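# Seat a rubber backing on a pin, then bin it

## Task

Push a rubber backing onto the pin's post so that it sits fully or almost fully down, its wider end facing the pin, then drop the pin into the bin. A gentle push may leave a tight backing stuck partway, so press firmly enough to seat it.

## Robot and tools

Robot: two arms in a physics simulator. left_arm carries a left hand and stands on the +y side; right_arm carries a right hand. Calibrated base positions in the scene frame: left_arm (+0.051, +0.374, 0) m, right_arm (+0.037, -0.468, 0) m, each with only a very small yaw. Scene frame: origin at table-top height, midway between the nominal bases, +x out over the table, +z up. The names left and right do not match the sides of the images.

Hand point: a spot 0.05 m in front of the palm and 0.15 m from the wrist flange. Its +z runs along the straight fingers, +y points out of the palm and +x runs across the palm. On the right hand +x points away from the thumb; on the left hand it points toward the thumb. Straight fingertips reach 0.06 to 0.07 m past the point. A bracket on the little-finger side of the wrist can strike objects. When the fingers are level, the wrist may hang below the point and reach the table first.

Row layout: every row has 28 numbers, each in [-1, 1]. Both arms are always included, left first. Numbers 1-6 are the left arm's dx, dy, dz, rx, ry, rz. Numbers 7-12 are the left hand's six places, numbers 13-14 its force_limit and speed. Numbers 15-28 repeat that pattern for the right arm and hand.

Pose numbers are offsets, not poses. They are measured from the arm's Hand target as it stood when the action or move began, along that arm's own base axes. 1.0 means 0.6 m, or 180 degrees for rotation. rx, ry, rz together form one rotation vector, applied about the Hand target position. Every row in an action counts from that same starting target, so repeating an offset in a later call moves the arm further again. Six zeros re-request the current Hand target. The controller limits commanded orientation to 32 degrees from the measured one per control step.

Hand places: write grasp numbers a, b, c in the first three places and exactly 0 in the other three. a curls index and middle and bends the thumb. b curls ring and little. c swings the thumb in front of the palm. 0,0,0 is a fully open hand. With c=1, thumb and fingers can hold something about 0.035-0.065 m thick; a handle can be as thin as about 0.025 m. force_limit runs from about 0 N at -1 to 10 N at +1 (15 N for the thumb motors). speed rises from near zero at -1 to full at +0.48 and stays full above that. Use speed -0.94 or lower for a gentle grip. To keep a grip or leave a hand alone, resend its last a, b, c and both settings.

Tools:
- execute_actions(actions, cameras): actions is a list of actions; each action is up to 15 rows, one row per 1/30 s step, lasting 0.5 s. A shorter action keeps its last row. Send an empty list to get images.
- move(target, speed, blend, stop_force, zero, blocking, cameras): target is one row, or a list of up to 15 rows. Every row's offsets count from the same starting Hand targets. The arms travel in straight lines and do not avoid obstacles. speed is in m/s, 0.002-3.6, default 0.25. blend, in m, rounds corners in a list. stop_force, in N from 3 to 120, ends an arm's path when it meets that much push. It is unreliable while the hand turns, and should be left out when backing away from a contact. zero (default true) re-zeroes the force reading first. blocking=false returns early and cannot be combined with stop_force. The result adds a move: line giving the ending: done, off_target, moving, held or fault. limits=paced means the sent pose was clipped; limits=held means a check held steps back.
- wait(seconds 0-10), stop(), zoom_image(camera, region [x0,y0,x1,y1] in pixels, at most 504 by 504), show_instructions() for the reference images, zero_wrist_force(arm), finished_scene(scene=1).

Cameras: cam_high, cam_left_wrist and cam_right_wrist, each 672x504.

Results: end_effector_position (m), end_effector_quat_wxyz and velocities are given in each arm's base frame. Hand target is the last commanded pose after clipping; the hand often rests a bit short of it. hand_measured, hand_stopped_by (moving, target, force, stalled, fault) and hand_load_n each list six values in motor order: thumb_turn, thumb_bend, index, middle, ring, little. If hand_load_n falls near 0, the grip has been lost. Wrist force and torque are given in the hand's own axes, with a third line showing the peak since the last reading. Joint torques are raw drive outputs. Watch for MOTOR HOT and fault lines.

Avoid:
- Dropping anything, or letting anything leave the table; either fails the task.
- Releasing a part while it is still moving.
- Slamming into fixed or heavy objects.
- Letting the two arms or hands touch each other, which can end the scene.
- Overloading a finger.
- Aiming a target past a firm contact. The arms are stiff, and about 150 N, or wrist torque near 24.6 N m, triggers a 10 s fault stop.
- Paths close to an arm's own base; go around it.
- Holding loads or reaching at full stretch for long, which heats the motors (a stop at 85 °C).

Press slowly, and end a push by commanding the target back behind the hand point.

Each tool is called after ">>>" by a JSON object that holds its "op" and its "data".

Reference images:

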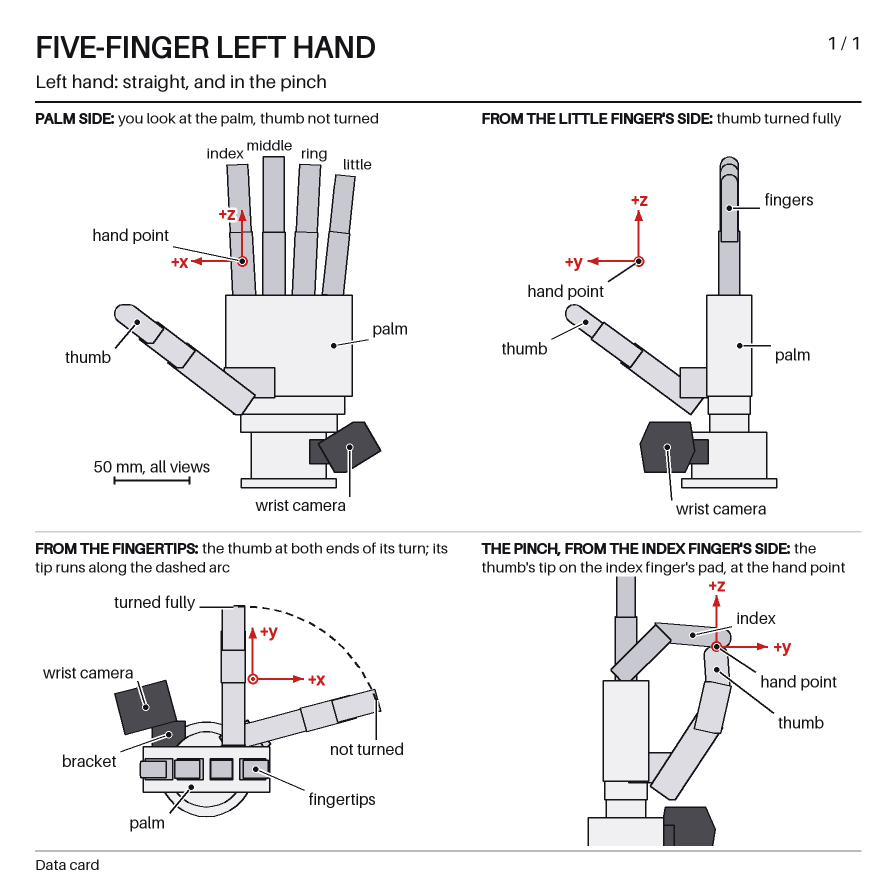

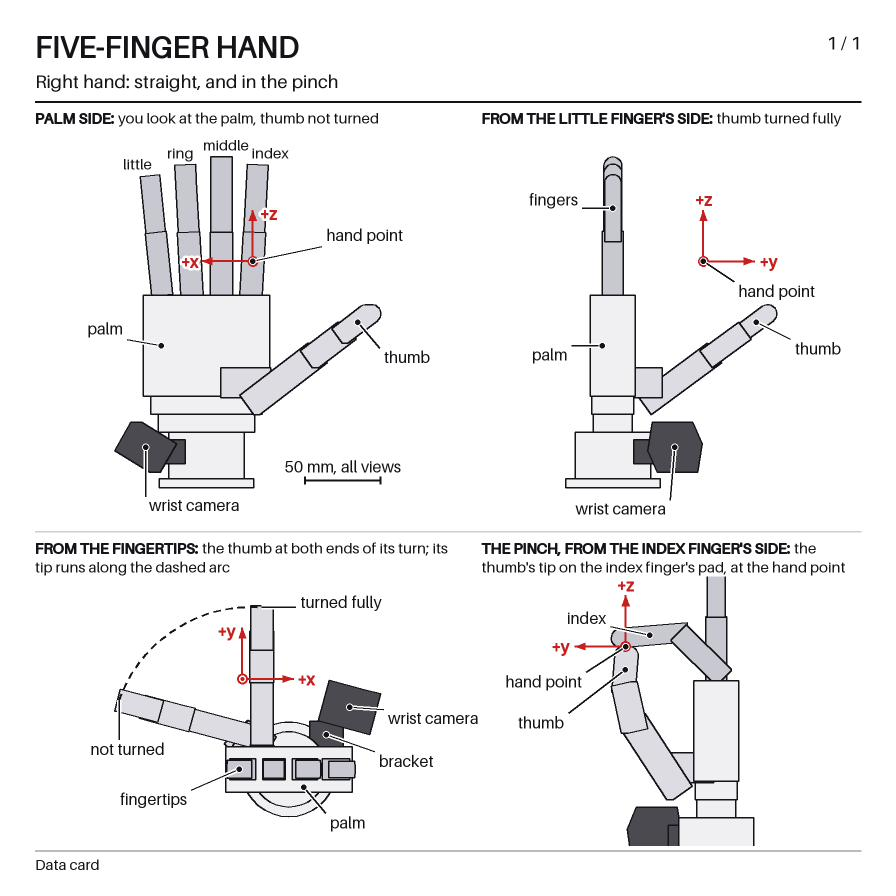

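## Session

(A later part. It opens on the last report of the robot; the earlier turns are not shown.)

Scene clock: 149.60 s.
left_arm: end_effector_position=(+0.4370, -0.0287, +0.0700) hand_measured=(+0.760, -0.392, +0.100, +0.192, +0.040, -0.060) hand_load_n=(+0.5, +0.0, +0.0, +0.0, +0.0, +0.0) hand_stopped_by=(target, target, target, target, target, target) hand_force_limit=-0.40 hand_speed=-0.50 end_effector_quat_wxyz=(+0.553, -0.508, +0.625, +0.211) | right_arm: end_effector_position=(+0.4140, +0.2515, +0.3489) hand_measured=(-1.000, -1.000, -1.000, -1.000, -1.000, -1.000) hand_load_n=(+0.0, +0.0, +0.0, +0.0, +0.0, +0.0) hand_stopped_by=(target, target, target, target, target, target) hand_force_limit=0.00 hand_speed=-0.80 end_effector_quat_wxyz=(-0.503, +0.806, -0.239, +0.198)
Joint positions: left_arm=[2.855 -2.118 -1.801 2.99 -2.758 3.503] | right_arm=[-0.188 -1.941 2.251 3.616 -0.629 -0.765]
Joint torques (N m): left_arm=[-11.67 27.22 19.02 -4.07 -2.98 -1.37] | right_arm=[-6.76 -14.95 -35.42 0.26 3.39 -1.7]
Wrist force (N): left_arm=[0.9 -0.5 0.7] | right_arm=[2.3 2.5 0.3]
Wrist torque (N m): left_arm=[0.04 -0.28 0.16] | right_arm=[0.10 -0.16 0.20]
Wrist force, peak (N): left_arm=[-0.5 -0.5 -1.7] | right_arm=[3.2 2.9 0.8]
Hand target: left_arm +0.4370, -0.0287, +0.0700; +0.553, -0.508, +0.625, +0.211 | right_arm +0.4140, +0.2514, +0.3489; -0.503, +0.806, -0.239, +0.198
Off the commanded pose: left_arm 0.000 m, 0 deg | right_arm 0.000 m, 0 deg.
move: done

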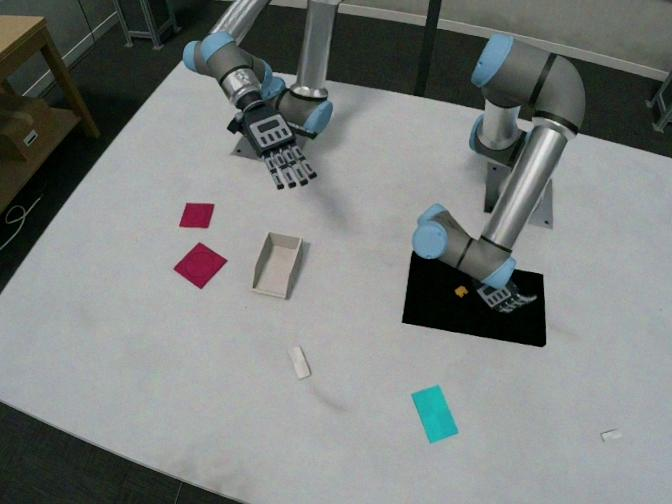

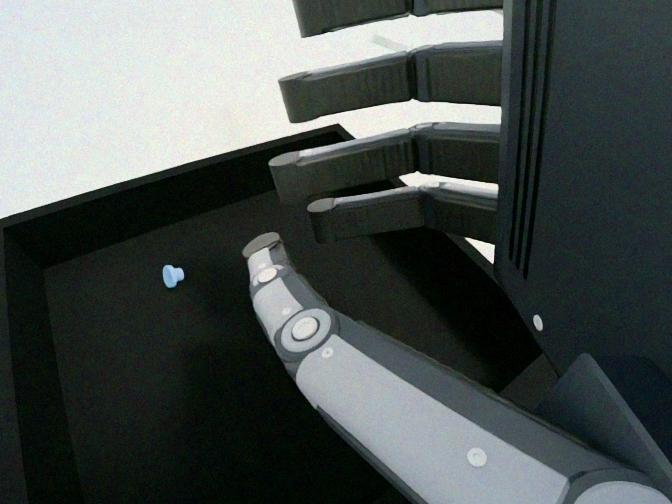

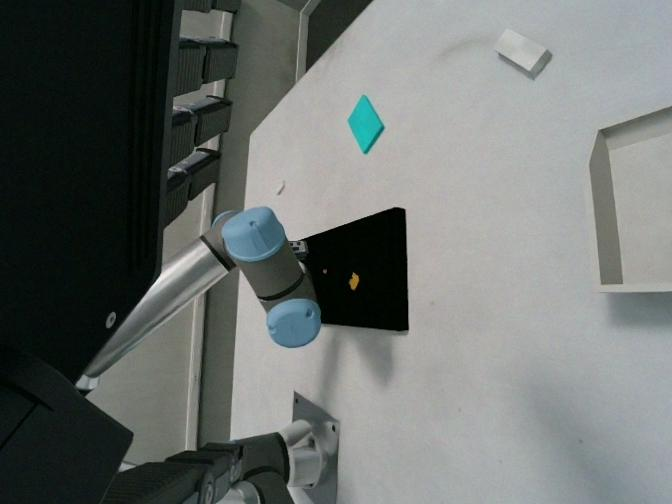

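>>> {"op": "move", "data": {"target": [0,0,-0.0667,0,0,0, 0.6,0.5,0.88,0,0,0, -0.4,-0.5, 0,0,0,0,0,0, 0,0,0,0,0,0, 0,-0.8], "speed": 0.1, "cameras": ["cam_left_wrist"]}}

>>> {"op": "zoom_image", "data": {"camera": "cam_left_wrist", "region": [230, 170, 390, 330]}}

Scene clock: 152.60 s.
left_arm: end_effector_position=(+0.4370, -0.0287, +0.0301) hand_measured=(+0.760, -0.392, +0.100, +0.192, +0.040, -0.060) hand_load_n=(+0.5, +0.0, +0.0, +0.0, -0.5, +0.0) hand_stopped_by=(target, target, target, target, target, target) hand_force_limit=-0.40 hand_speed=-0.50 end_effector_quat_wxyz=(+0.553, -0.508, +0.625, +0.211) | right_arm: end_effector_position=(+0.4140, +0.2514, +0.3489) hand_measured=(-1.000, -1.000, -1.000, -1.000, -1.000, -1.000) hand_load_n=(-0.5, +0.0, +0.0, +0.0, +0.0, +0.0) hand_stopped_by=(target, target, target, target, target, target) hand_force_limit=0.00 hand_speed=-0.80 end_effector_quat_wxyz=(-0.503, +0.806, -0.239, +0.198)
Joint positions: left_arm=[2.855 -2.189 -1.817 3.077 -2.759 3.502] | right_arm=[-0.188 -1.941 2.251 3.616 -0.628 -0.765]
Joint torques (N m): left_arm=[-1.92 29.21 0.82 0.64 -1.59 1.64] | right_arm=[-7.64 -14.87 -35.36 -0.01 3.23 -1.61]
Wrist force (N): left_arm=[1.2 -0.5 0.1] | right_arm=[2.3 2.5 0.5]
Wrist torque (N m): left_arm=[0.08 -0.41 0.03] | right_arm=[0.09 -0.16 0.19]
Wrist force, peak (N): left_arm=[1.5 -0.7 0.5] | right_arm=[2.7 2.5 0.7]
Hand target: left_arm +0.4370, -0.0287, +0.0300; +0.553, -0.508, +0.625, +0.211 | right_arm +0.4140, +0.2514, +0.3489; -0.503, +0.806, -0.239, +0.198
Off the commanded pose: left_arm 0.000 m, 0 deg | right_arm 0.000 m, 0 deg.
move: done
Images, in order (width x height): cam_left_wrist 672x504.

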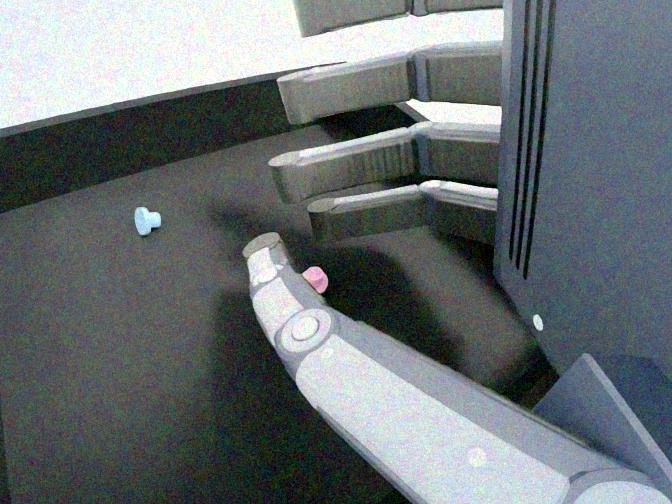

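Scaled by 3.150 from the camera's 672x504 image, which has a finer 960x720 frame.

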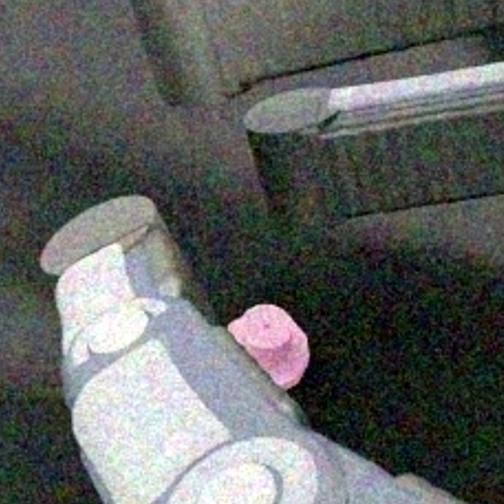

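>>> {"op": "move", "data": {"target": [0.002,-0.0007,-0.0158,0,0,0, 0.6,0.5,0.88,0,0,0, -0.4,-0.5, 0,0,0,0,0,0, 0,0,0,0,0,0, 0,-0.8], "speed": 0.03, "stop_force": 3.5, "cameras": ["cam_left_wrist"]}}

>>> {"op": "zoom_image", "data": {"camera": "cam_left_wrist", "region": [230, 170, 390, 330]}}

Scene clock: 156.77 s.
left_arm: end_effector_position=(+0.4382, -0.0291, +0.0205) hand_measured=(+0.760, -0.392, +0.100, +0.192, +0.040, -0.060) hand_load_n=(+0.5, +0.0, +0.0, +0.0, +0.0, +0.0) hand_stopped_by=(target, target, target, target, target, target) hand_force_limit=-0.40 hand_speed=-0.50 end_effector_quat_wxyz=(+0.553, -0.508, +0.625, +0.211) | right_arm: end_effector_position=(+0.4140, +0.2514, +0.3489) hand_measured=(-1.000, -1.000, -1.000, -1.000, -1.000, -1.000) hand_load_n=(+0.0, +0.0, +0.0, +0.0, +0.0, +0.0) hand_stopped_by=(target, target, target, target, target, target) hand_force_limit=0.00 hand_speed=-0.80 end_effector_quat_wxyz=(-0.503, +0.806, -0.239, +0.198)
Joint positions: left_arm=[2.855 -2.209 -1.816 3.095 -2.759 3.502] | right_arm=[-0.188 -1.941 2.251 3.616 -0.628 -0.765]
Joint torques (N m): left_arm=[-11.75 28.46 19.9 0.88 -2.87 1.27] | right_arm=[-7.09 -14.76 -35.27 -0.17 3.08 -1.54]
Wrist force (N): left_arm=[1.1 -0.6 0.0] | right_arm=[2.5 2.5 0.7]
Wrist torque (N m): left_arm=[0.07 -0.39 0.05] | right_arm=[0.07 -0.19 0.20]
Wrist force, peak (N): left_arm=[1.4 -0.6 0.6] | right_arm=[2.5 2.8 0.5]
Hand target: left_arm +0.4382, -0.0291, +0.0205; +0.553, -0.508, +0.625, +0.211 | right_arm +0.4140, +0.2514, +0.3489; -0.503, +0.806, -0.239, +0.198
Off the commanded pose: left_arm 0.000 m, 0 deg | right_arm 0.000 m, 0 deg.
move: done
Images, in order (width x height): cam_left_wrist 672x504.

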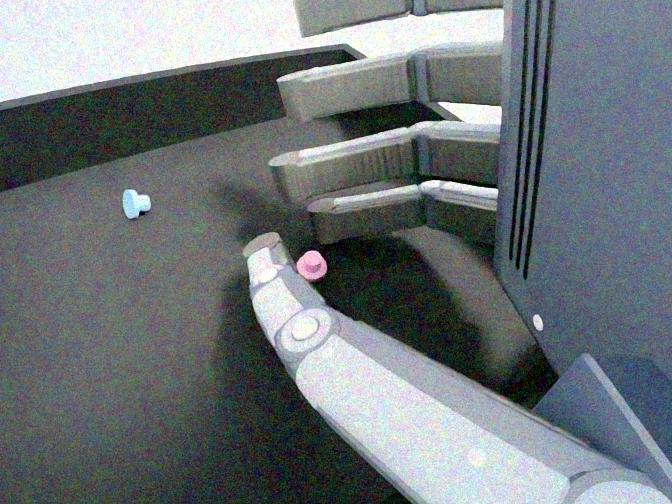

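Scaled by 3.150 from the camera's 672x504 image, which has a finer 960x720 frame.

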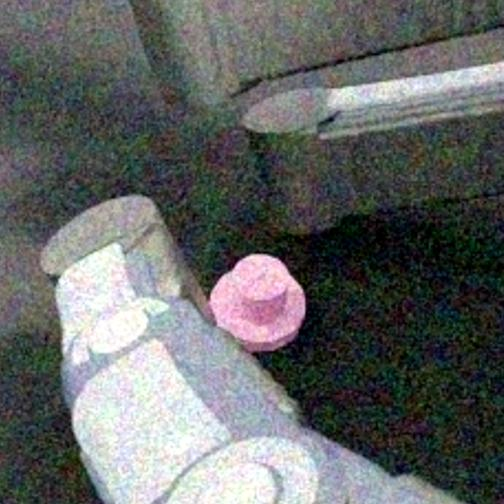

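>>> {"op": "move", "data": {"target": [0.0065,0.0021,-0.0037,0,0,0, 0.69,0.5,0.88,0,0,0, -0.5,-0.95, 0,0,0,0,0,0, 0,0,0,0,0,0, 0,-0.8], "speed": 0.0035, "stop_force": 4, "cameras": ["cam_left_wrist"]}}

>>> {"op": "zoom_image", "data": {"camera": "cam_left_wrist", "region": [230, 170, 390, 330]}}

Scene clock: 162.63 s.
left_arm: end_effector_position=(+0.4421, -0.0278, +0.0183) hand_measured=(+0.760, -0.324, +0.280, +0.372, +0.054, -0.070) hand_load_n=(+0.5, +0.0, +0.0, +0.0, +0.0, +0.0) hand_stopped_by=(target, target, target, target, target, target) hand_force_limit=-0.50 hand_speed=-0.95 end_effector_quat_wxyz=(+0.553, -0.508, +0.625, +0.211) | right_arm: end_effector_position=(+0.4140, +0.2514, +0.3489) hand_measured=(-1.000, -1.000, -1.000, -1.000, -1.000, -1.000) hand_load_n=(+0.0, +0.0, +0.0, +0.0, +0.0, +0.0) hand_stopped_by=(target, target, target, target, target, target) hand_force_limit=0.00 hand_speed=-0.80 end_effector_quat_wxyz=(-0.503, +0.806, -0.239, +0.198)
Joint positions: left_arm=[2.86 -2.214 -1.81 3.106 -2.755 3.514] | right_arm=[-0.188 -1.941 2.251 3.616 -0.628 -0.765]
Joint torques (N m): left_arm=[11.58 28.97 18.94 0.8 0.13 1.8] | right_arm=[-6.64 -15.32 -35.13 -0.19 2.99 -1.75]
Wrist force (N): left_arm=[1.2 -0.5 0.1] | right_arm=[2.5 2.1 0.7]
Wrist torque (N m): left_arm=[0.07 -0.38 0.04] | right_arm=[0.02 -0.19 0.19]
Wrist force, peak (N): left_arm=[1.6 -0.7 0.4] | right_arm=[2.6 2.7 0.8]
Hand target: left_arm +0.4421, -0.0278, +0.0183; +0.553, -0.508, +0.625, +0.211 | right_arm +0.4140, +0.2514, +0.3489; -0.503, +0.806, -0.239, +0.198
Off the commanded pose: left_arm 0.000 m, 0 deg | right_arm 0.000 m, 0 deg.
move: done
Images, in order (width x height): cam_left_wrist 672x504.

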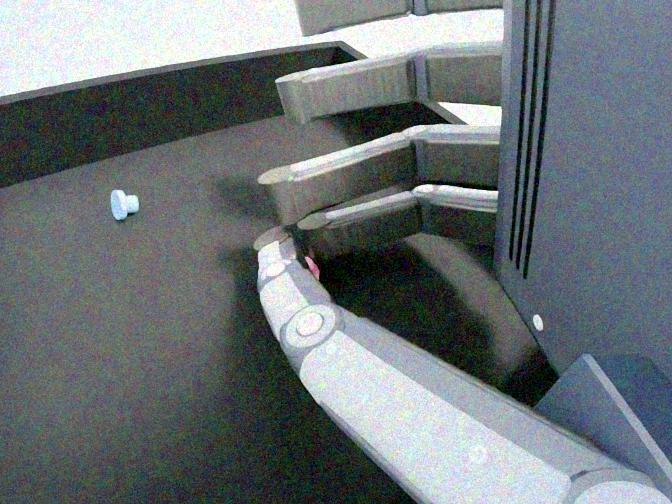

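Scaled by 3.150 from the camera's 672x504 image, which has a finer 960x720 frame.

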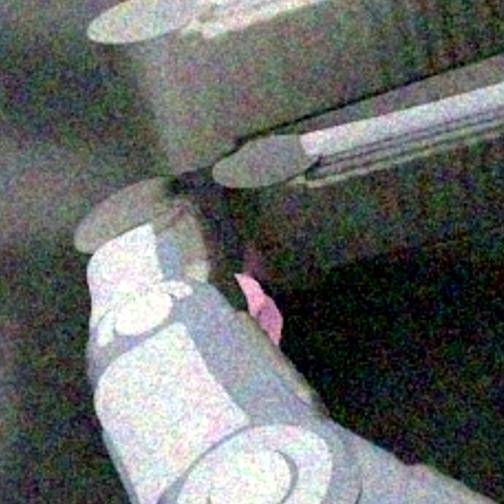

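>>> {"op": "execute_actions", "data": {"actions": [[[0.0006,0.0002,0,0,0,0, 0.72,0.5,0.88,0,0,0, -0.5,-0.95, 0,0,0,0,0,0, 0,0,0,0,0,0, 0,-0.8]]], "cameras": ["cam_left_wrist"]}}

>>> {"op": "zoom_image", "data": {"camera": "cam_left_wrist", "region": [230, 170, 390, 330]}}

Scene clock: 163.93 s.
left_arm: end_effector_position=(+0.4425, -0.0277, +0.0183) hand_measured=(+0.760, -0.302, +0.340, +0.432, +0.058, -0.072) hand_load_n=(+0.0, +1.0, +2.5, +0.5, +0.0, +0.0) hand_stopped_by=(target, target, target, target, target, target) hand_force_limit=-0.50 hand_speed=-0.95 end_effector_quat_wxyz=(+0.553, -0.508, +0.625, +0.211) | right_arm: end_effector_position=(+0.4140, +0.2514, +0.3489) hand_measured=(-1.000, -1.000, -1.000, -1.000, -1.000, -1.000) hand_load_n=(+0.0, -0.5, +0.0, +0.0, +0.0, +0.0) hand_stopped_by=(target, target, target, target, target, target) hand_force_limit=0.00 hand_speed=-0.80 end_effector_quat_wxyz=(-0.503, +0.806, -0.239, +0.198)
Joint positions: left_arm=[2.861 -2.214 -1.809 3.106 -2.755 3.515] | right_arm=[-0.188 -1.941 2.251 3.616 -0.628 -0.765]
Joint torques (N m): left_arm=[11.94 28.92 19.28 0.89 0.2 1.86] | right_arm=[-7.48 -14.61 -35.62 -0.22 3.06 -1.51]
Wrist force (N): left_arm=[1.1 -0.4 0.0] | right_arm=[2.2 2.4 0.4]
Wrist torque (N m): left_arm=[0.09 -0.36 0.03] | right_arm=[0.07 -0.14 0.18]
Wrist force, peak (N): left_arm=[1.3 -0.6 0.4] | right_arm=[2.5 2.5 0.7]
Hand target: left_arm +0.4425, -0.0277, +0.0183; +0.553, -0.508, +0.625, +0.211 | right_arm +0.4140, +0.2514, +0.3489; -0.503, +0.806, -0.239, +0.198
Off the commanded pose: left_arm 0.000 m, 0 deg | right_arm 0.000 m, 0 deg.
Images, in order (width x height): cam_left_wrist 672x504.

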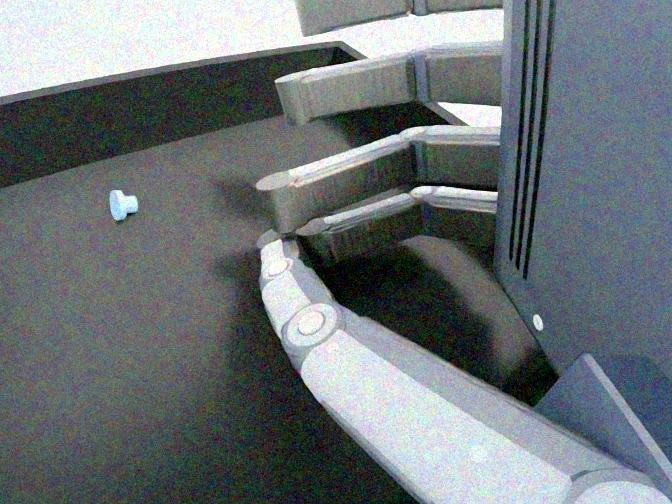

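Scaled by 3.150 from the camera's 672x504 image, which has a finer 960x720 frame.

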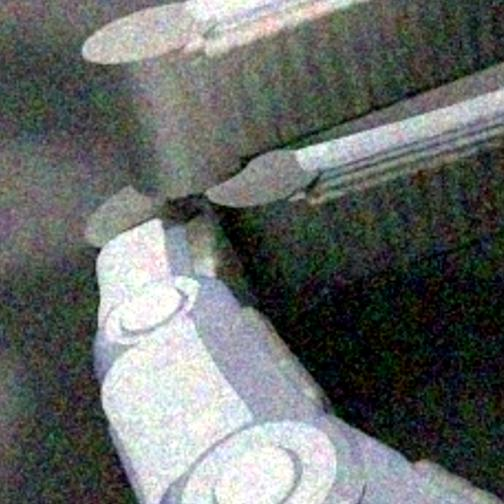

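>>> {"op": "move", "data": {"target": [0,0,0.03,0,0,0, 0.72,0.5,0.88,0,0,0, -0.5,-0.95, 0,0,0,0,0,0, 0,0,0,0,0,0, 0,-0.8], "speed": 0.03, "cameras": ["cam_left_wrist"]}}

>>> {"op": "zoom_image", "data": {"camera": "cam_left_wrist", "region": [230, 170, 390, 330]}}

Scene clock: 165.60 s.
left_arm: end_effector_position=(+0.4425, -0.0277, +0.0361) hand_measured=(+0.760, -0.302, +0.340, +0.432, +0.058, -0.072) hand_load_n=(+0.5, +1.0, +2.5, +0.0, +0.0, +0.0) hand_stopped_by=(target, target, target, target, target, target) hand_force_limit=-0.50 hand_speed=-0.95 end_effector_quat_wxyz=(+0.553, -0.508, +0.625, +0.211) | right_arm: end_effector_position=(+0.4140, +0.2514, +0.3489) hand_measured=(-1.000, -1.000, -1.000, -1.000, -1.000, -1.000) hand_load_n=(-0.5, +0.0, +0.0, +0.0, +0.0, +0.0) hand_stopped_by=(target, target, target, target, target, target) hand_force_limit=0.00 hand_speed=-0.80 end_effector_quat_wxyz=(-0.503, +0.806, -0.239, +0.198)
Joint positions: left_arm=[2.861 -2.182 -1.804 3.069 -2.755 3.515] | right_arm=[-0.188 -1.941 2.251 3.616 -0.628 -0.765]
Joint torques (N m): left_arm=[11.07 44.21 17.7 -4.46 -0.72 -1.71] | right_arm=[-6.98 -14.57 -35.46 -0.24 2.96 -1.61]
Wrist force (N): left_arm=[1.1 -0.6 0.3] | right_arm=[2.3 2.6 0.7]
Wrist torque (N m): left_arm=[0.04 -0.39 0.03] | right_arm=[0.08 -0.16 0.19]
Wrist force, peak (N): left_arm=[1.3 -1.0 0.5] | right_arm=[2.7 2.6 0.6]
Hand target: left_arm +0.4425, -0.0277, +0.0363; +0.553, -0.508, +0.625, +0.211 | right_arm +0.4140, +0.2514, +0.3489; -0.503, +0.806, -0.239, +0.198
Off the commanded pose: left_arm 0.000 m, 0 deg | right_arm 0.000 m, 0 deg.
move: done
Images, in order (width x height): cam_left_wrist 672x504.

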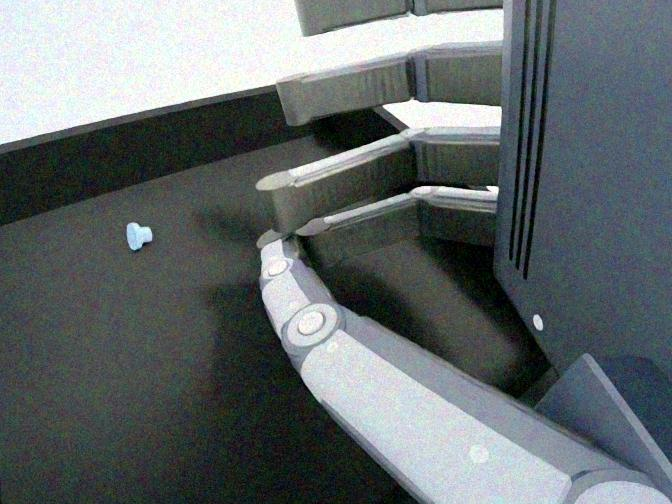

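Scaled by 3.150 from the camera's 672x504 image, which has a finer 960x720 frame.

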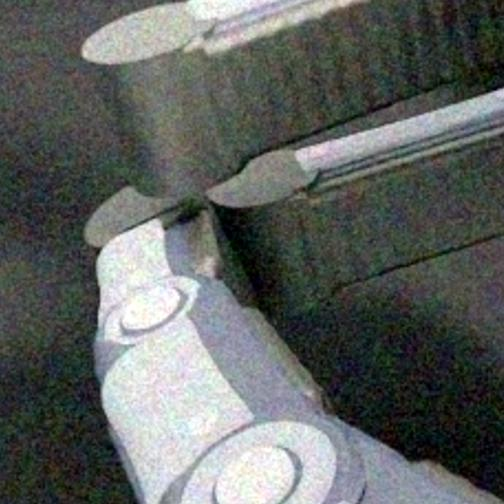

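>>> {"op": "wait", "data": {"seconds": 0.1, "cameras": ["cam_right_wrist","cam_high"]}}

>>> {"op": "zoom_image", "data": {"camera": "cam_right_wrist", "region": [280, 220, 380, 320]}}

Scene clock: 166.53 s.
left_arm: end_effector_position=(+0.4425, -0.0277, +0.0363) hand_measured=(+0.760, -0.302, +0.340, +0.432, +0.058, -0.072) hand_load_n=(+0.0, +1.0, +2.5, +0.0, +0.0, -0.5) hand_stopped_by=(target, target, target, target, target, target) hand_force_limit=-0.50 hand_speed=-0.95 end_effector_quat_wxyz=(+0.553, -0.508, +0.625, +0.211) | right_arm: end_effector_position=(+0.4140, +0.2514, +0.3489) hand_measured=(-1.000, -1.000, -1.000, -1.000, -1.000, -1.000) hand_load_n=(+0.0, +0.0, +0.0, +0.0, +0.0, +0.0) hand_stopped_by=(target, target, target, target, target, target) hand_force_limit=0.00 hand_speed=-0.80 end_effector_quat_wxyz=(-0.503, +0.806, -0.239, +0.198)
Joint positions: left_arm=[2.861 -2.181 -1.804 3.068 -2.755 3.515] | right_arm=[-0.188 -1.941 2.251 3.616 -0.628 -0.765]
Joint torques (N m): left_arm=[7.95 43.25 20.36 -4.18 -1.03 -1.68] | right_arm=[-7.27 -14.77 -35.37 -0.32 2.92 -1.63]
Wrist force (N): left_arm=[1.1 -0.6 0.4] | right_arm=[2.5 2.3 0.6]
Wrist torque (N m): left_arm=[0.04 -0.39 0.05] | right_arm=[0.05 -0.18 0.19]
Wrist force, peak (N): left_arm=[1.4 -0.8 0.4] | right_arm=[2.3 2.7 0.6]
Hand target: left_arm +0.4425, -0.0277, +0.0363; +0.553, -0.508, +0.625, +0.211 | right_arm +0.4140, +0.2514, +0.3489; -0.503, +0.806, -0.239, +0.198
Off the commanded pose: left_arm 0.000 m, 0 deg | right_arm 0.000 m, 0 deg.
wait: 0.10 s; at rest from the start
Images, in order (width x height): cam_high 672x504, cam_right_wrist 672x504.

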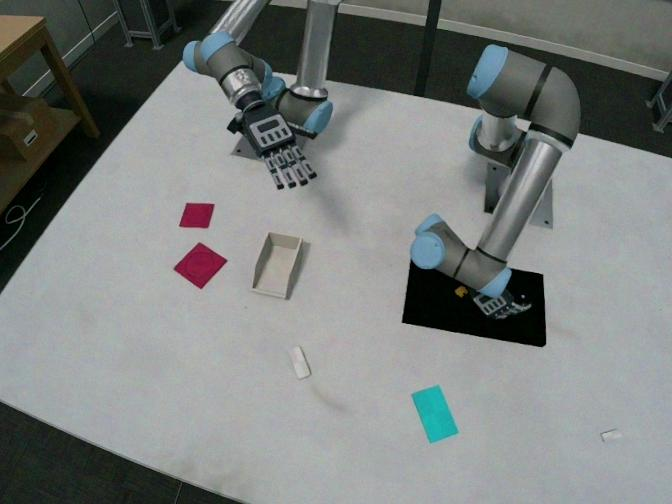

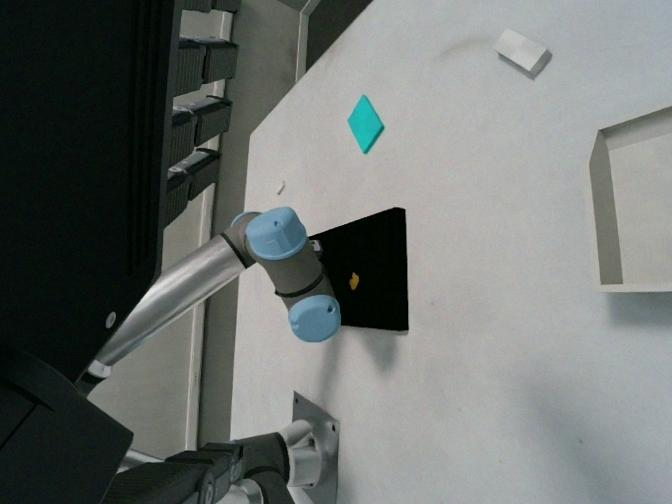

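Scaled by 5.040 from the camera's 672x504 image, which has a finer 960x720 frame.

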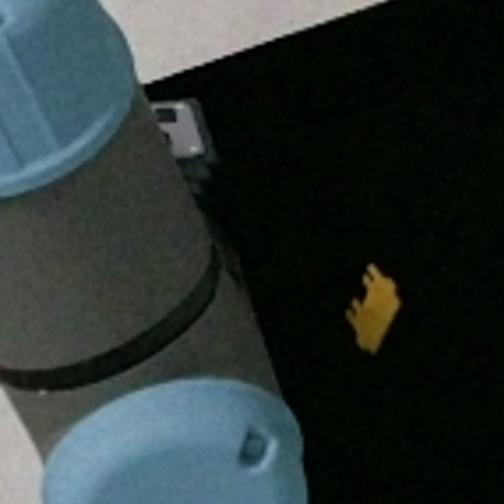

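>>> {"op": "move", "data": {"target": [-0.01,0,0.0667,0,0,0, 0.72,0.5,0.88,0,0,0, -0.5,-0.95, 0,0,0,0,0,0, 0,0,0,0,0,0, 0,-0.8], "speed": 0.08, "cameras": ["cam_left_wrist","cam_right_wrist"]}}

>>> {"op": "zoom_image", "data": {"camera": "cam_right_wrist", "region": [280, 220, 380, 320]}}

>>> {"op": "zoom_image", "data": {"camera": "cam_left_wrist", "region": [190, 170, 390, 370]}}

Scene clock: 168.30 s.
left_arm: end_effector_position=(+0.4365, -0.0277, +0.0761) hand_measured=(+0.760, -0.302, +0.340, +0.432, +0.058, -0.072) hand_load_n=(+0.0, +1.0, +2.5, +0.0, +0.0, -0.5) hand_stopped_by=(target, target, target, target, target, target) hand_force_limit=-0.50 hand_speed=-0.95 end_effector_quat_wxyz=(+0.553, -0.508, +0.625, +0.211) end_effector_velocity=(+0.000, +0.000, +0.001) end_effector_angular_velocity=(-0.001, +0.000, +0.001) | right_arm: end_effector_position=(+0.4140, +0.2514, +0.3489) hand_measured=(-1.000, -1.000, -1.000, -1.000, -1.000, -1.000) hand_load_n=(+0.0, +0.0, +0.0, -0.5, +0.0, +0.0) hand_stopped_by=(target, target, target, target, target, target) hand_force_limit=0.00 hand_speed=-0.80 end_effector_quat_wxyz=(-0.503, +0.806, -0.239, +0.198)
Joint positions: left_arm=[2.857 -2.105 -1.801 2.981 -2.757 3.506] | right_arm=[-0.188 -1.941 2.251 3.616 -0.628 -0.765]
Joint velocities: left_arm=[0 0.002 0.001 -0.005 0 -0.002] | right_arm=[within noise]
Joint torques (N m): left_arm=[-11.01 43.65 20.21 -4.28 -2.88 -1.64] | right_arm=[-7.17 -15.21 -35.55 -0.32 2.82 -1.58]
Wrist force (N): left_arm=[1.0 -0.6 0.2] | right_arm=[2.4 2.4 0.5]
Wrist torque (N m): left_arm=[0.07 -0.32 0.18] | right_arm=[0.06 -0.18 0.19]
Wrist force, peak (N): left_arm=[1.5 -0.7 0.4] | right_arm=[2.8 2.6 0.5]
Hand target: left_arm +0.4365, -0.0277, +0.0763; +0.553, -0.508, +0.625, +0.211 | right_arm +0.4140, +0.2514, +0.3489; -0.503, +0.806, -0.239, +0.198
Off the commanded pose: left_arm 0.000 m, 0 deg | right_arm 0.000 m, 0 deg.
move: done
Images, in order (width x height): cam_left_wrist 672x504, cam_right_wrist 672x504.

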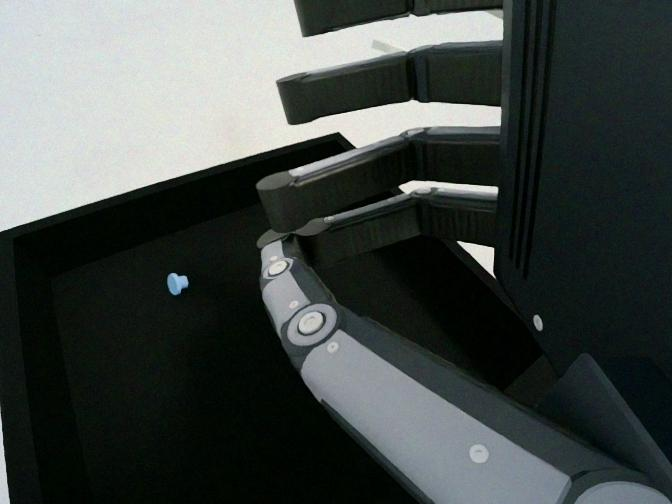

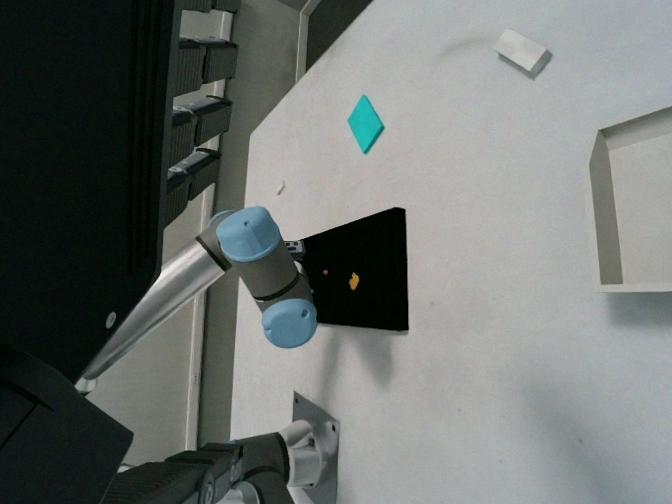

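Scaled by 5.040 from the camera's 672x504 image, which has a finer 960x720 frame.

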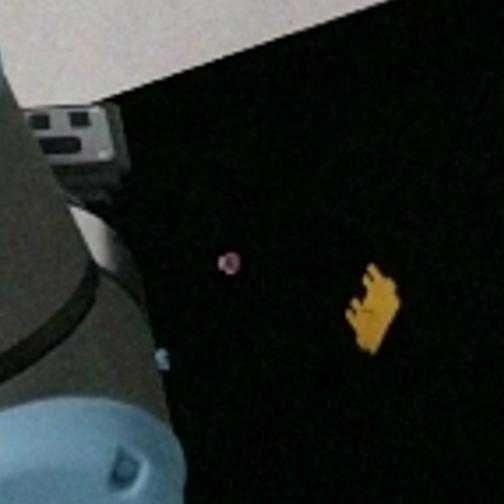

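Scaled by 2.520 from the camera's 672x504 image, which has a finer 960x720 frame.

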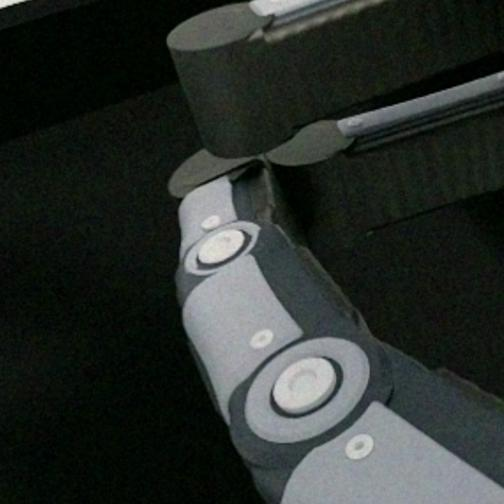

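>>> {"op": "move", "data": {"target": [[0.0022,-0.0102,-0.0105,-0.3025,-0.0521,-0.0946, 0.62,0.6,0.88,0,0,0, -0.5,-0.5, 0,0.27,-0.13,0,0,0, 0,0,0,0,0,0, 0,-0.8],[0.0022,-0.0102,-0.0105,-0.3025,-0.0521,-0.0946, 0.62,0.6,0.88,0,0,0, -0.5,-0.5, 0,0.62,-0.38,0,0,0, 0,0,0,0,0,0, 0,-0.8]], "speed": 0.25, "cameras": ["cam_left_wrist","cam_right_wrist"]}}

>>> {"op": "zoom_image", "data": {"camera": "cam_left_wrist", "region": [180, 150, 380, 350]}}

>>> {"op": "zoom_image", "data": {"camera": "cam_right_wrist", "region": [240, 190, 380, 330]}}

Scene clock: 185.53 s.
left_arm: end_effector_position=(+0.4378, -0.0338, +0.0700) hand_measured=(+0.760, -0.408, +0.120, +0.258, +0.232, +0.138) hand_load_n=(+0.0, +0.0, +0.0, +0.0, +0.0, +0.0) hand_stopped_by=(target, target, target, target, target, target) hand_force_limit=-0.50 hand_speed=-0.50 end_effector_quat_wxyz=(-0.332, +0.624, -0.673, +0.218) | right_arm: end_effector_position=(+0.4139, +0.6233, +0.1210) hand_measured=(-1.000, -1.000, -1.000, -1.000, -1.000, -1.000) hand_load_n=(+0.0, +0.0, +0.0, -0.5, +0.0, +0.0) hand_stopped_by=(target, target, target, target, target, target) hand_force_limit=0.00 hand_speed=-0.80 end_effector_quat_wxyz=(-0.503, +0.806, -0.239, +0.198)
Joint positions: left_arm=[3.461 -1.617 -2.138 2.994 -1.459 3.488] | right_arm=[0.719 -0.938 1.865 2.649 -1.399 -0.165]
Joint torques (N m): left_arm=[11.99 25.93 4.67 -2.97 1.6 1.76] | right_arm=[6.23 -28.17 -27.23 -0.17 -1.63 1.89]
Wrist force (N): left_arm=[0.0 0.6 0.6] | right_arm=[2.7 2.7 1.4]
Wrist torque (N m): left_arm=[0.30 0.05 -0.20] | right_arm=[0.04 -0.23 0.11]
Wrist force, peak (N): left_arm=[1.2 0.7 0.9] | right_arm=[2.9 3.4 0.2]
Hand target: left_arm +0.4378, -0.0338, +0.0700; -0.332, +0.624, -0.673, +0.218 | right_arm +0.4140, +0.6234, +0.1209; -0.503, +0.806, -0.239, +0.198
Off the commanded pose: left_arm 0.000 m, 0 deg | right_arm 0.000 m, 0 deg.
move: done
Images, in order (width x height): cam_left_wrist 672x504, cam_right_wrist 672x504.

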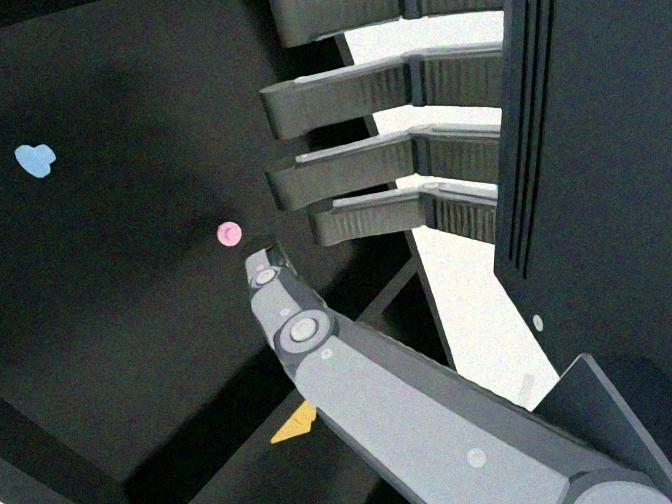

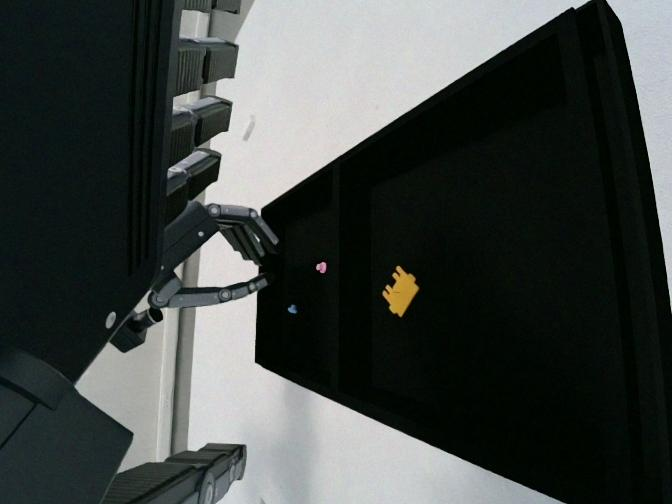

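Scaled by 2.520 from the camera's 672x504 image, which has a finer 960x720 frame.

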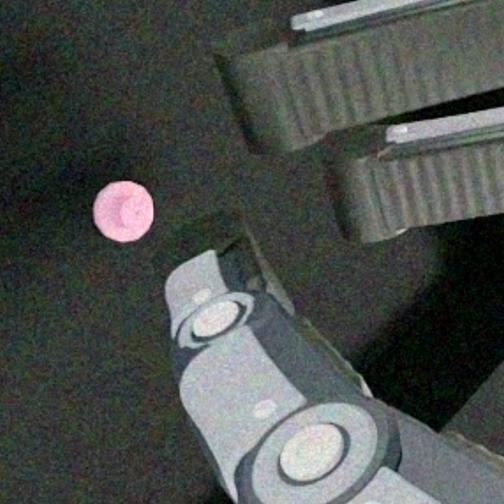

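Scaled by 3.600 from the camera's 672x504 image, which has a finer 960x720 frame.

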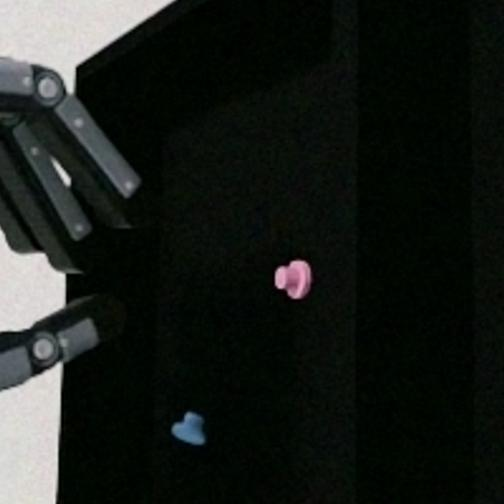

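>>> {"op": "move", "data": {"target": [[-0.0007,0.0022,-0.0797,0,0,0, 0.62,0.6,0.88,0,0,0, -0.5,-0.5, 0,0,0,0,0,0, 0,0,0,0,0,0, 0,-0.8]], "speed": 0.08, "stop_force": 4, "cameras": ["cam_left_wrist","cam_right_wrist"]}}

>>> {"op": "zoom_image", "data": {"camera": "cam_left_wrist", "region": [230, 170, 390, 330]}}

>>> {"op": "zoom_image", "data": {"camera": "cam_right_wrist", "region": [260, 210, 360, 310]}}

Scene clock: 188.60 s.
left_arm: end_effector_position=(+0.4374, -0.0325, +0.0222) hand_measured=(+0.760, -0.408, +0.120, +0.258, +0.232, +0.138) hand_load_n=(+0.0, +0.0, -1.0, +0.0, +0.0, +0.0) hand_stopped_by=(target, target, target, target, target, target) hand_force_limit=-0.50 hand_speed=-0.50 end_effector_quat_wxyz=(-0.332, +0.624, -0.673, +0.218) | right_arm: end_effector_position=(+0.4140, +0.6234, +0.1209) hand_measured=(-1.000, -1.000, -1.000, -1.000, -1.000, -1.000) hand_load_n=(-0.5, +0.0, +0.0, +0.0, +0.0, +0.0) hand_stopped_by=(target, target, target, target, target, target) hand_force_limit=0.00 hand_speed=-0.80 end_effector_quat_wxyz=(-0.503, +0.806, -0.239, +0.198)
Joint positions: left_arm=[3.467 -1.702 -2.2 3.141 -1.455 3.492] | right_arm=[0.719 -0.937 1.865 2.649 -1.399 -0.165]
Joint torques (N m): left_arm=[11.65 11.51 2.58 1.9 1.44 -0.53] | right_arm=[6.51 -28.48 -27.65 -0.12 -1.74 1.9]
Wrist force (N): left_arm=[0.5 -0.3 0.2] | right_arm=[2.6 2.9 1.4]
Wrist torque (N m): left_arm=[0.22 -0.10 -0.13] | right_arm=[0.06 -0.22 0.11]
Wrist force, peak (N): left_arm=[0.0 1.3 0.8] | right_arm=[2.6 2.9 1.3]
Hand target: left_arm +0.4374, -0.0325, +0.0222; -0.332, +0.624, -0.673, +0.218 | right_arm +0.4140, +0.6234, +0.1209; -0.503, +0.806, -0.239, +0.198
Off the commanded pose: left_arm 0.000 m, 0 deg | right_arm 0.000 m, 0 deg.
move: done
Images, in order (width x height): cam_left_wrist 672x504, cam_right_wrist 672x504.

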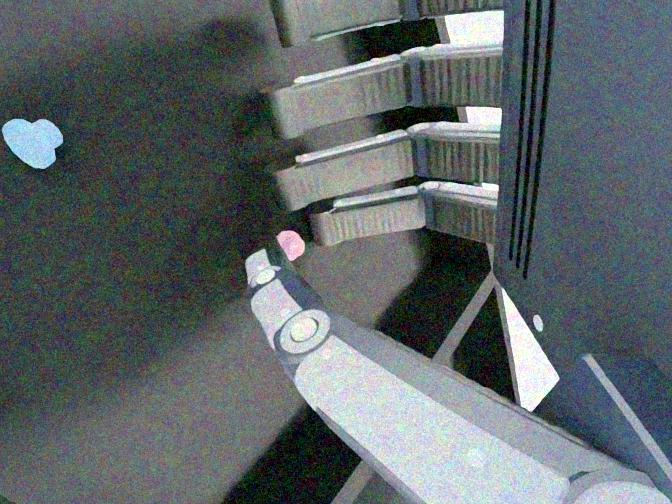

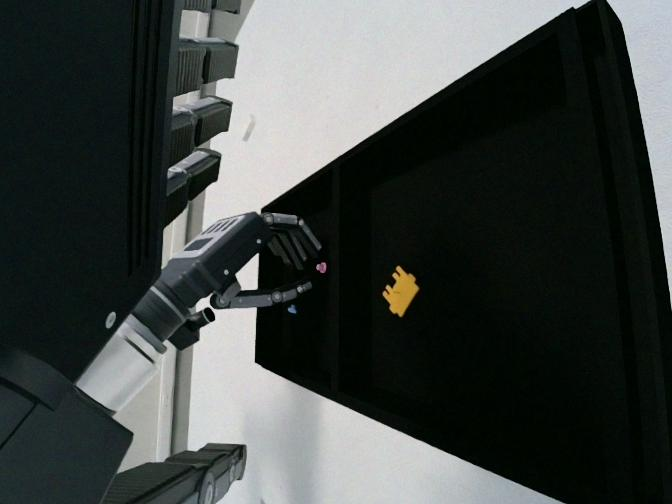

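Scaled by 3.150 from the camera's 672x504 image, which has a finer 960x720 frame.

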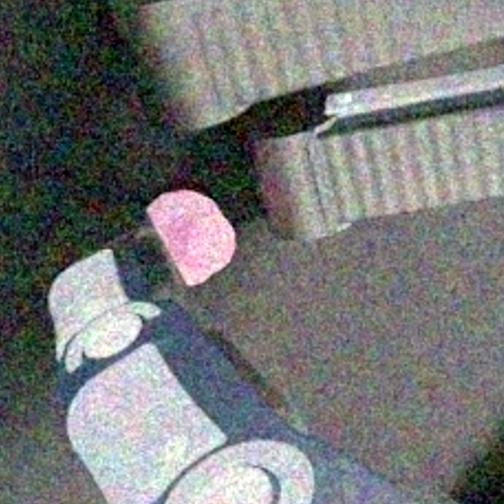

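Scaled by 5.040 from the camera's 672x504 image, which has a finer 960x720 frame.

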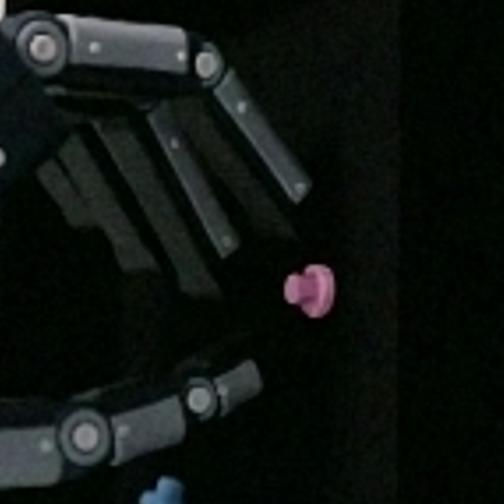

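>>> {"op": "move", "data": {"target": [0.005,0,-0.0117,0,0,0, 0.7,0.6,0.88,0,0,0, -0.6,-0.95, 0,0,0,0,0,0, 0,0,0,0,0,0, 0,-0.8], "speed": 0.006, "stop_force": 4, "cameras": ["cam_left_wrist","cam_right_wrist"]}}

>>> {"op": "zoom_image", "data": {"camera": "cam_left_wrist", "region": [230, 170, 390, 330]}}

>>> {"op": "zoom_image", "data": {"camera": "cam_right_wrist", "region": [260, 210, 360, 310]}}

Scene clock: 192.53 s.
left_arm: end_effector_position=(+0.4400, -0.0325, +0.0161) hand_measured=(+0.760, -0.348, +0.280, +0.418, +0.244, +0.130) hand_load_n=(+0.0, +2.5, -1.0, +0.0, +0.5, +0.0) hand_stopped_by=(target, target, force, target, target, target) hand_force_limit=-0.60 hand_speed=-0.95 end_effector_quat_wxyz=(-0.332, +0.624, -0.673, +0.218) | right_arm: end_effector_position=(+0.4140, +0.6234, +0.1209) hand_measured=(-1.000, -1.000, -1.000, -1.000, -1.000, -1.000) hand_load_n=(+0.0, +0.0, +0.0, +0.0, +0.0, +0.0) hand_stopped_by=(target, target, target, target, target, target) hand_force_limit=0.00 hand_speed=-0.80 end_effector_quat_wxyz=(-0.503, +0.806, -0.239, +0.198)
Joint positions: left_arm=[3.463 -1.72 -2.199 3.159 -1.457 3.489] | right_arm=[0.719 -0.937 1.865 2.649 -1.399 -0.165]
Joint torques (N m): left_arm=[9.16 27.34 13.42 -3.05 0.98 1.34] | right_arm=[6.83 -28.27 -28.04 -0.26 -1.78 1.96]
Wrist force (N): left_arm=[-0.2 -1.0 -1.9] | right_arm=[2.3 2.6 0.9]
Wrist torque (N m): left_arm=[0.19 -0.06 0.02] | right_arm=[0.07 -0.15 0.09]
Wrist force, peak (N): left_arm=[-0.8 -4.5 -4.9] | right_arm=[2.8 2.7 1.4]
Hand target: left_arm +0.4400, -0.0325, +0.0161; -0.332, +0.624, -0.673, +0.218 (not the last commanded pose) | right_arm +0.4140, +0.6234, +0.1209; -0.503, +0.806, -0.239, +0.198
Off the commanded pose: left_arm 0.001 m, 0 deg | right_arm 0.000 m, 0 deg.
move: contact (left_arm)
Images, in order (width x height): cam_left_wrist 672x504, cam_right_wrist 672x504.

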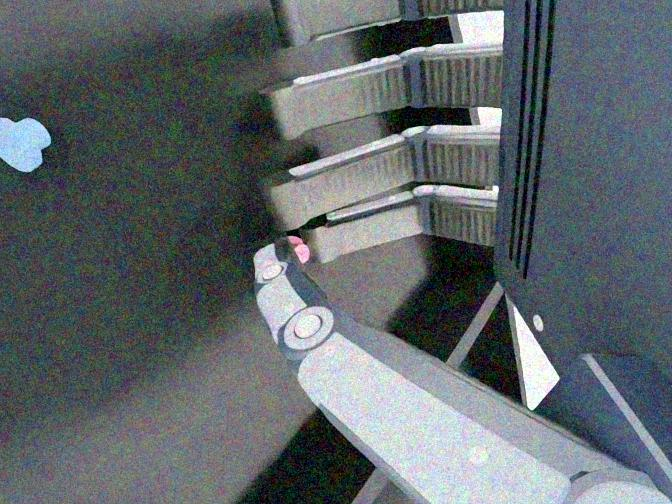

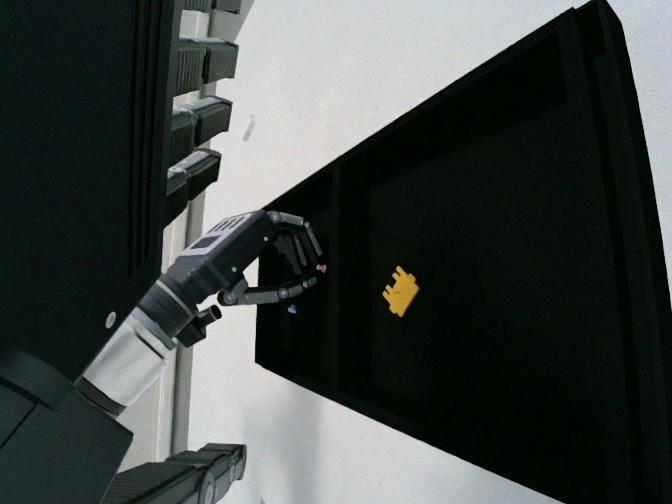

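Scaled by 3.150 from the camera's 672x504 image, which has a finer 960x720 frame.

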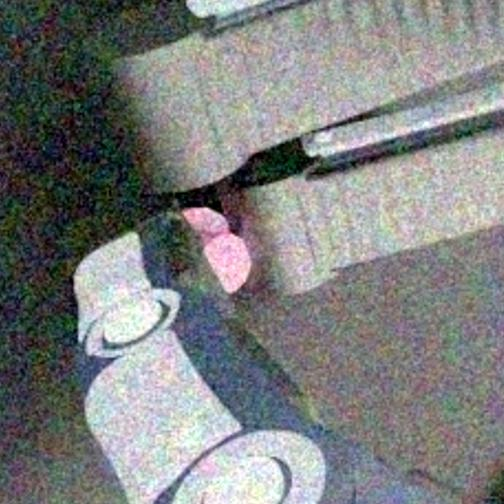

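Scaled by 5.040 from the camera's 672x504 image, which has a finer 960x720 frame.

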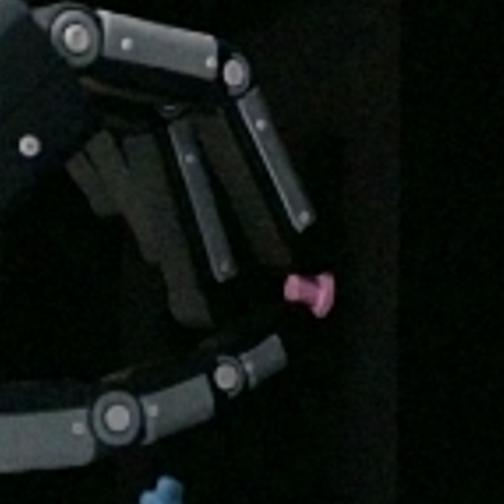

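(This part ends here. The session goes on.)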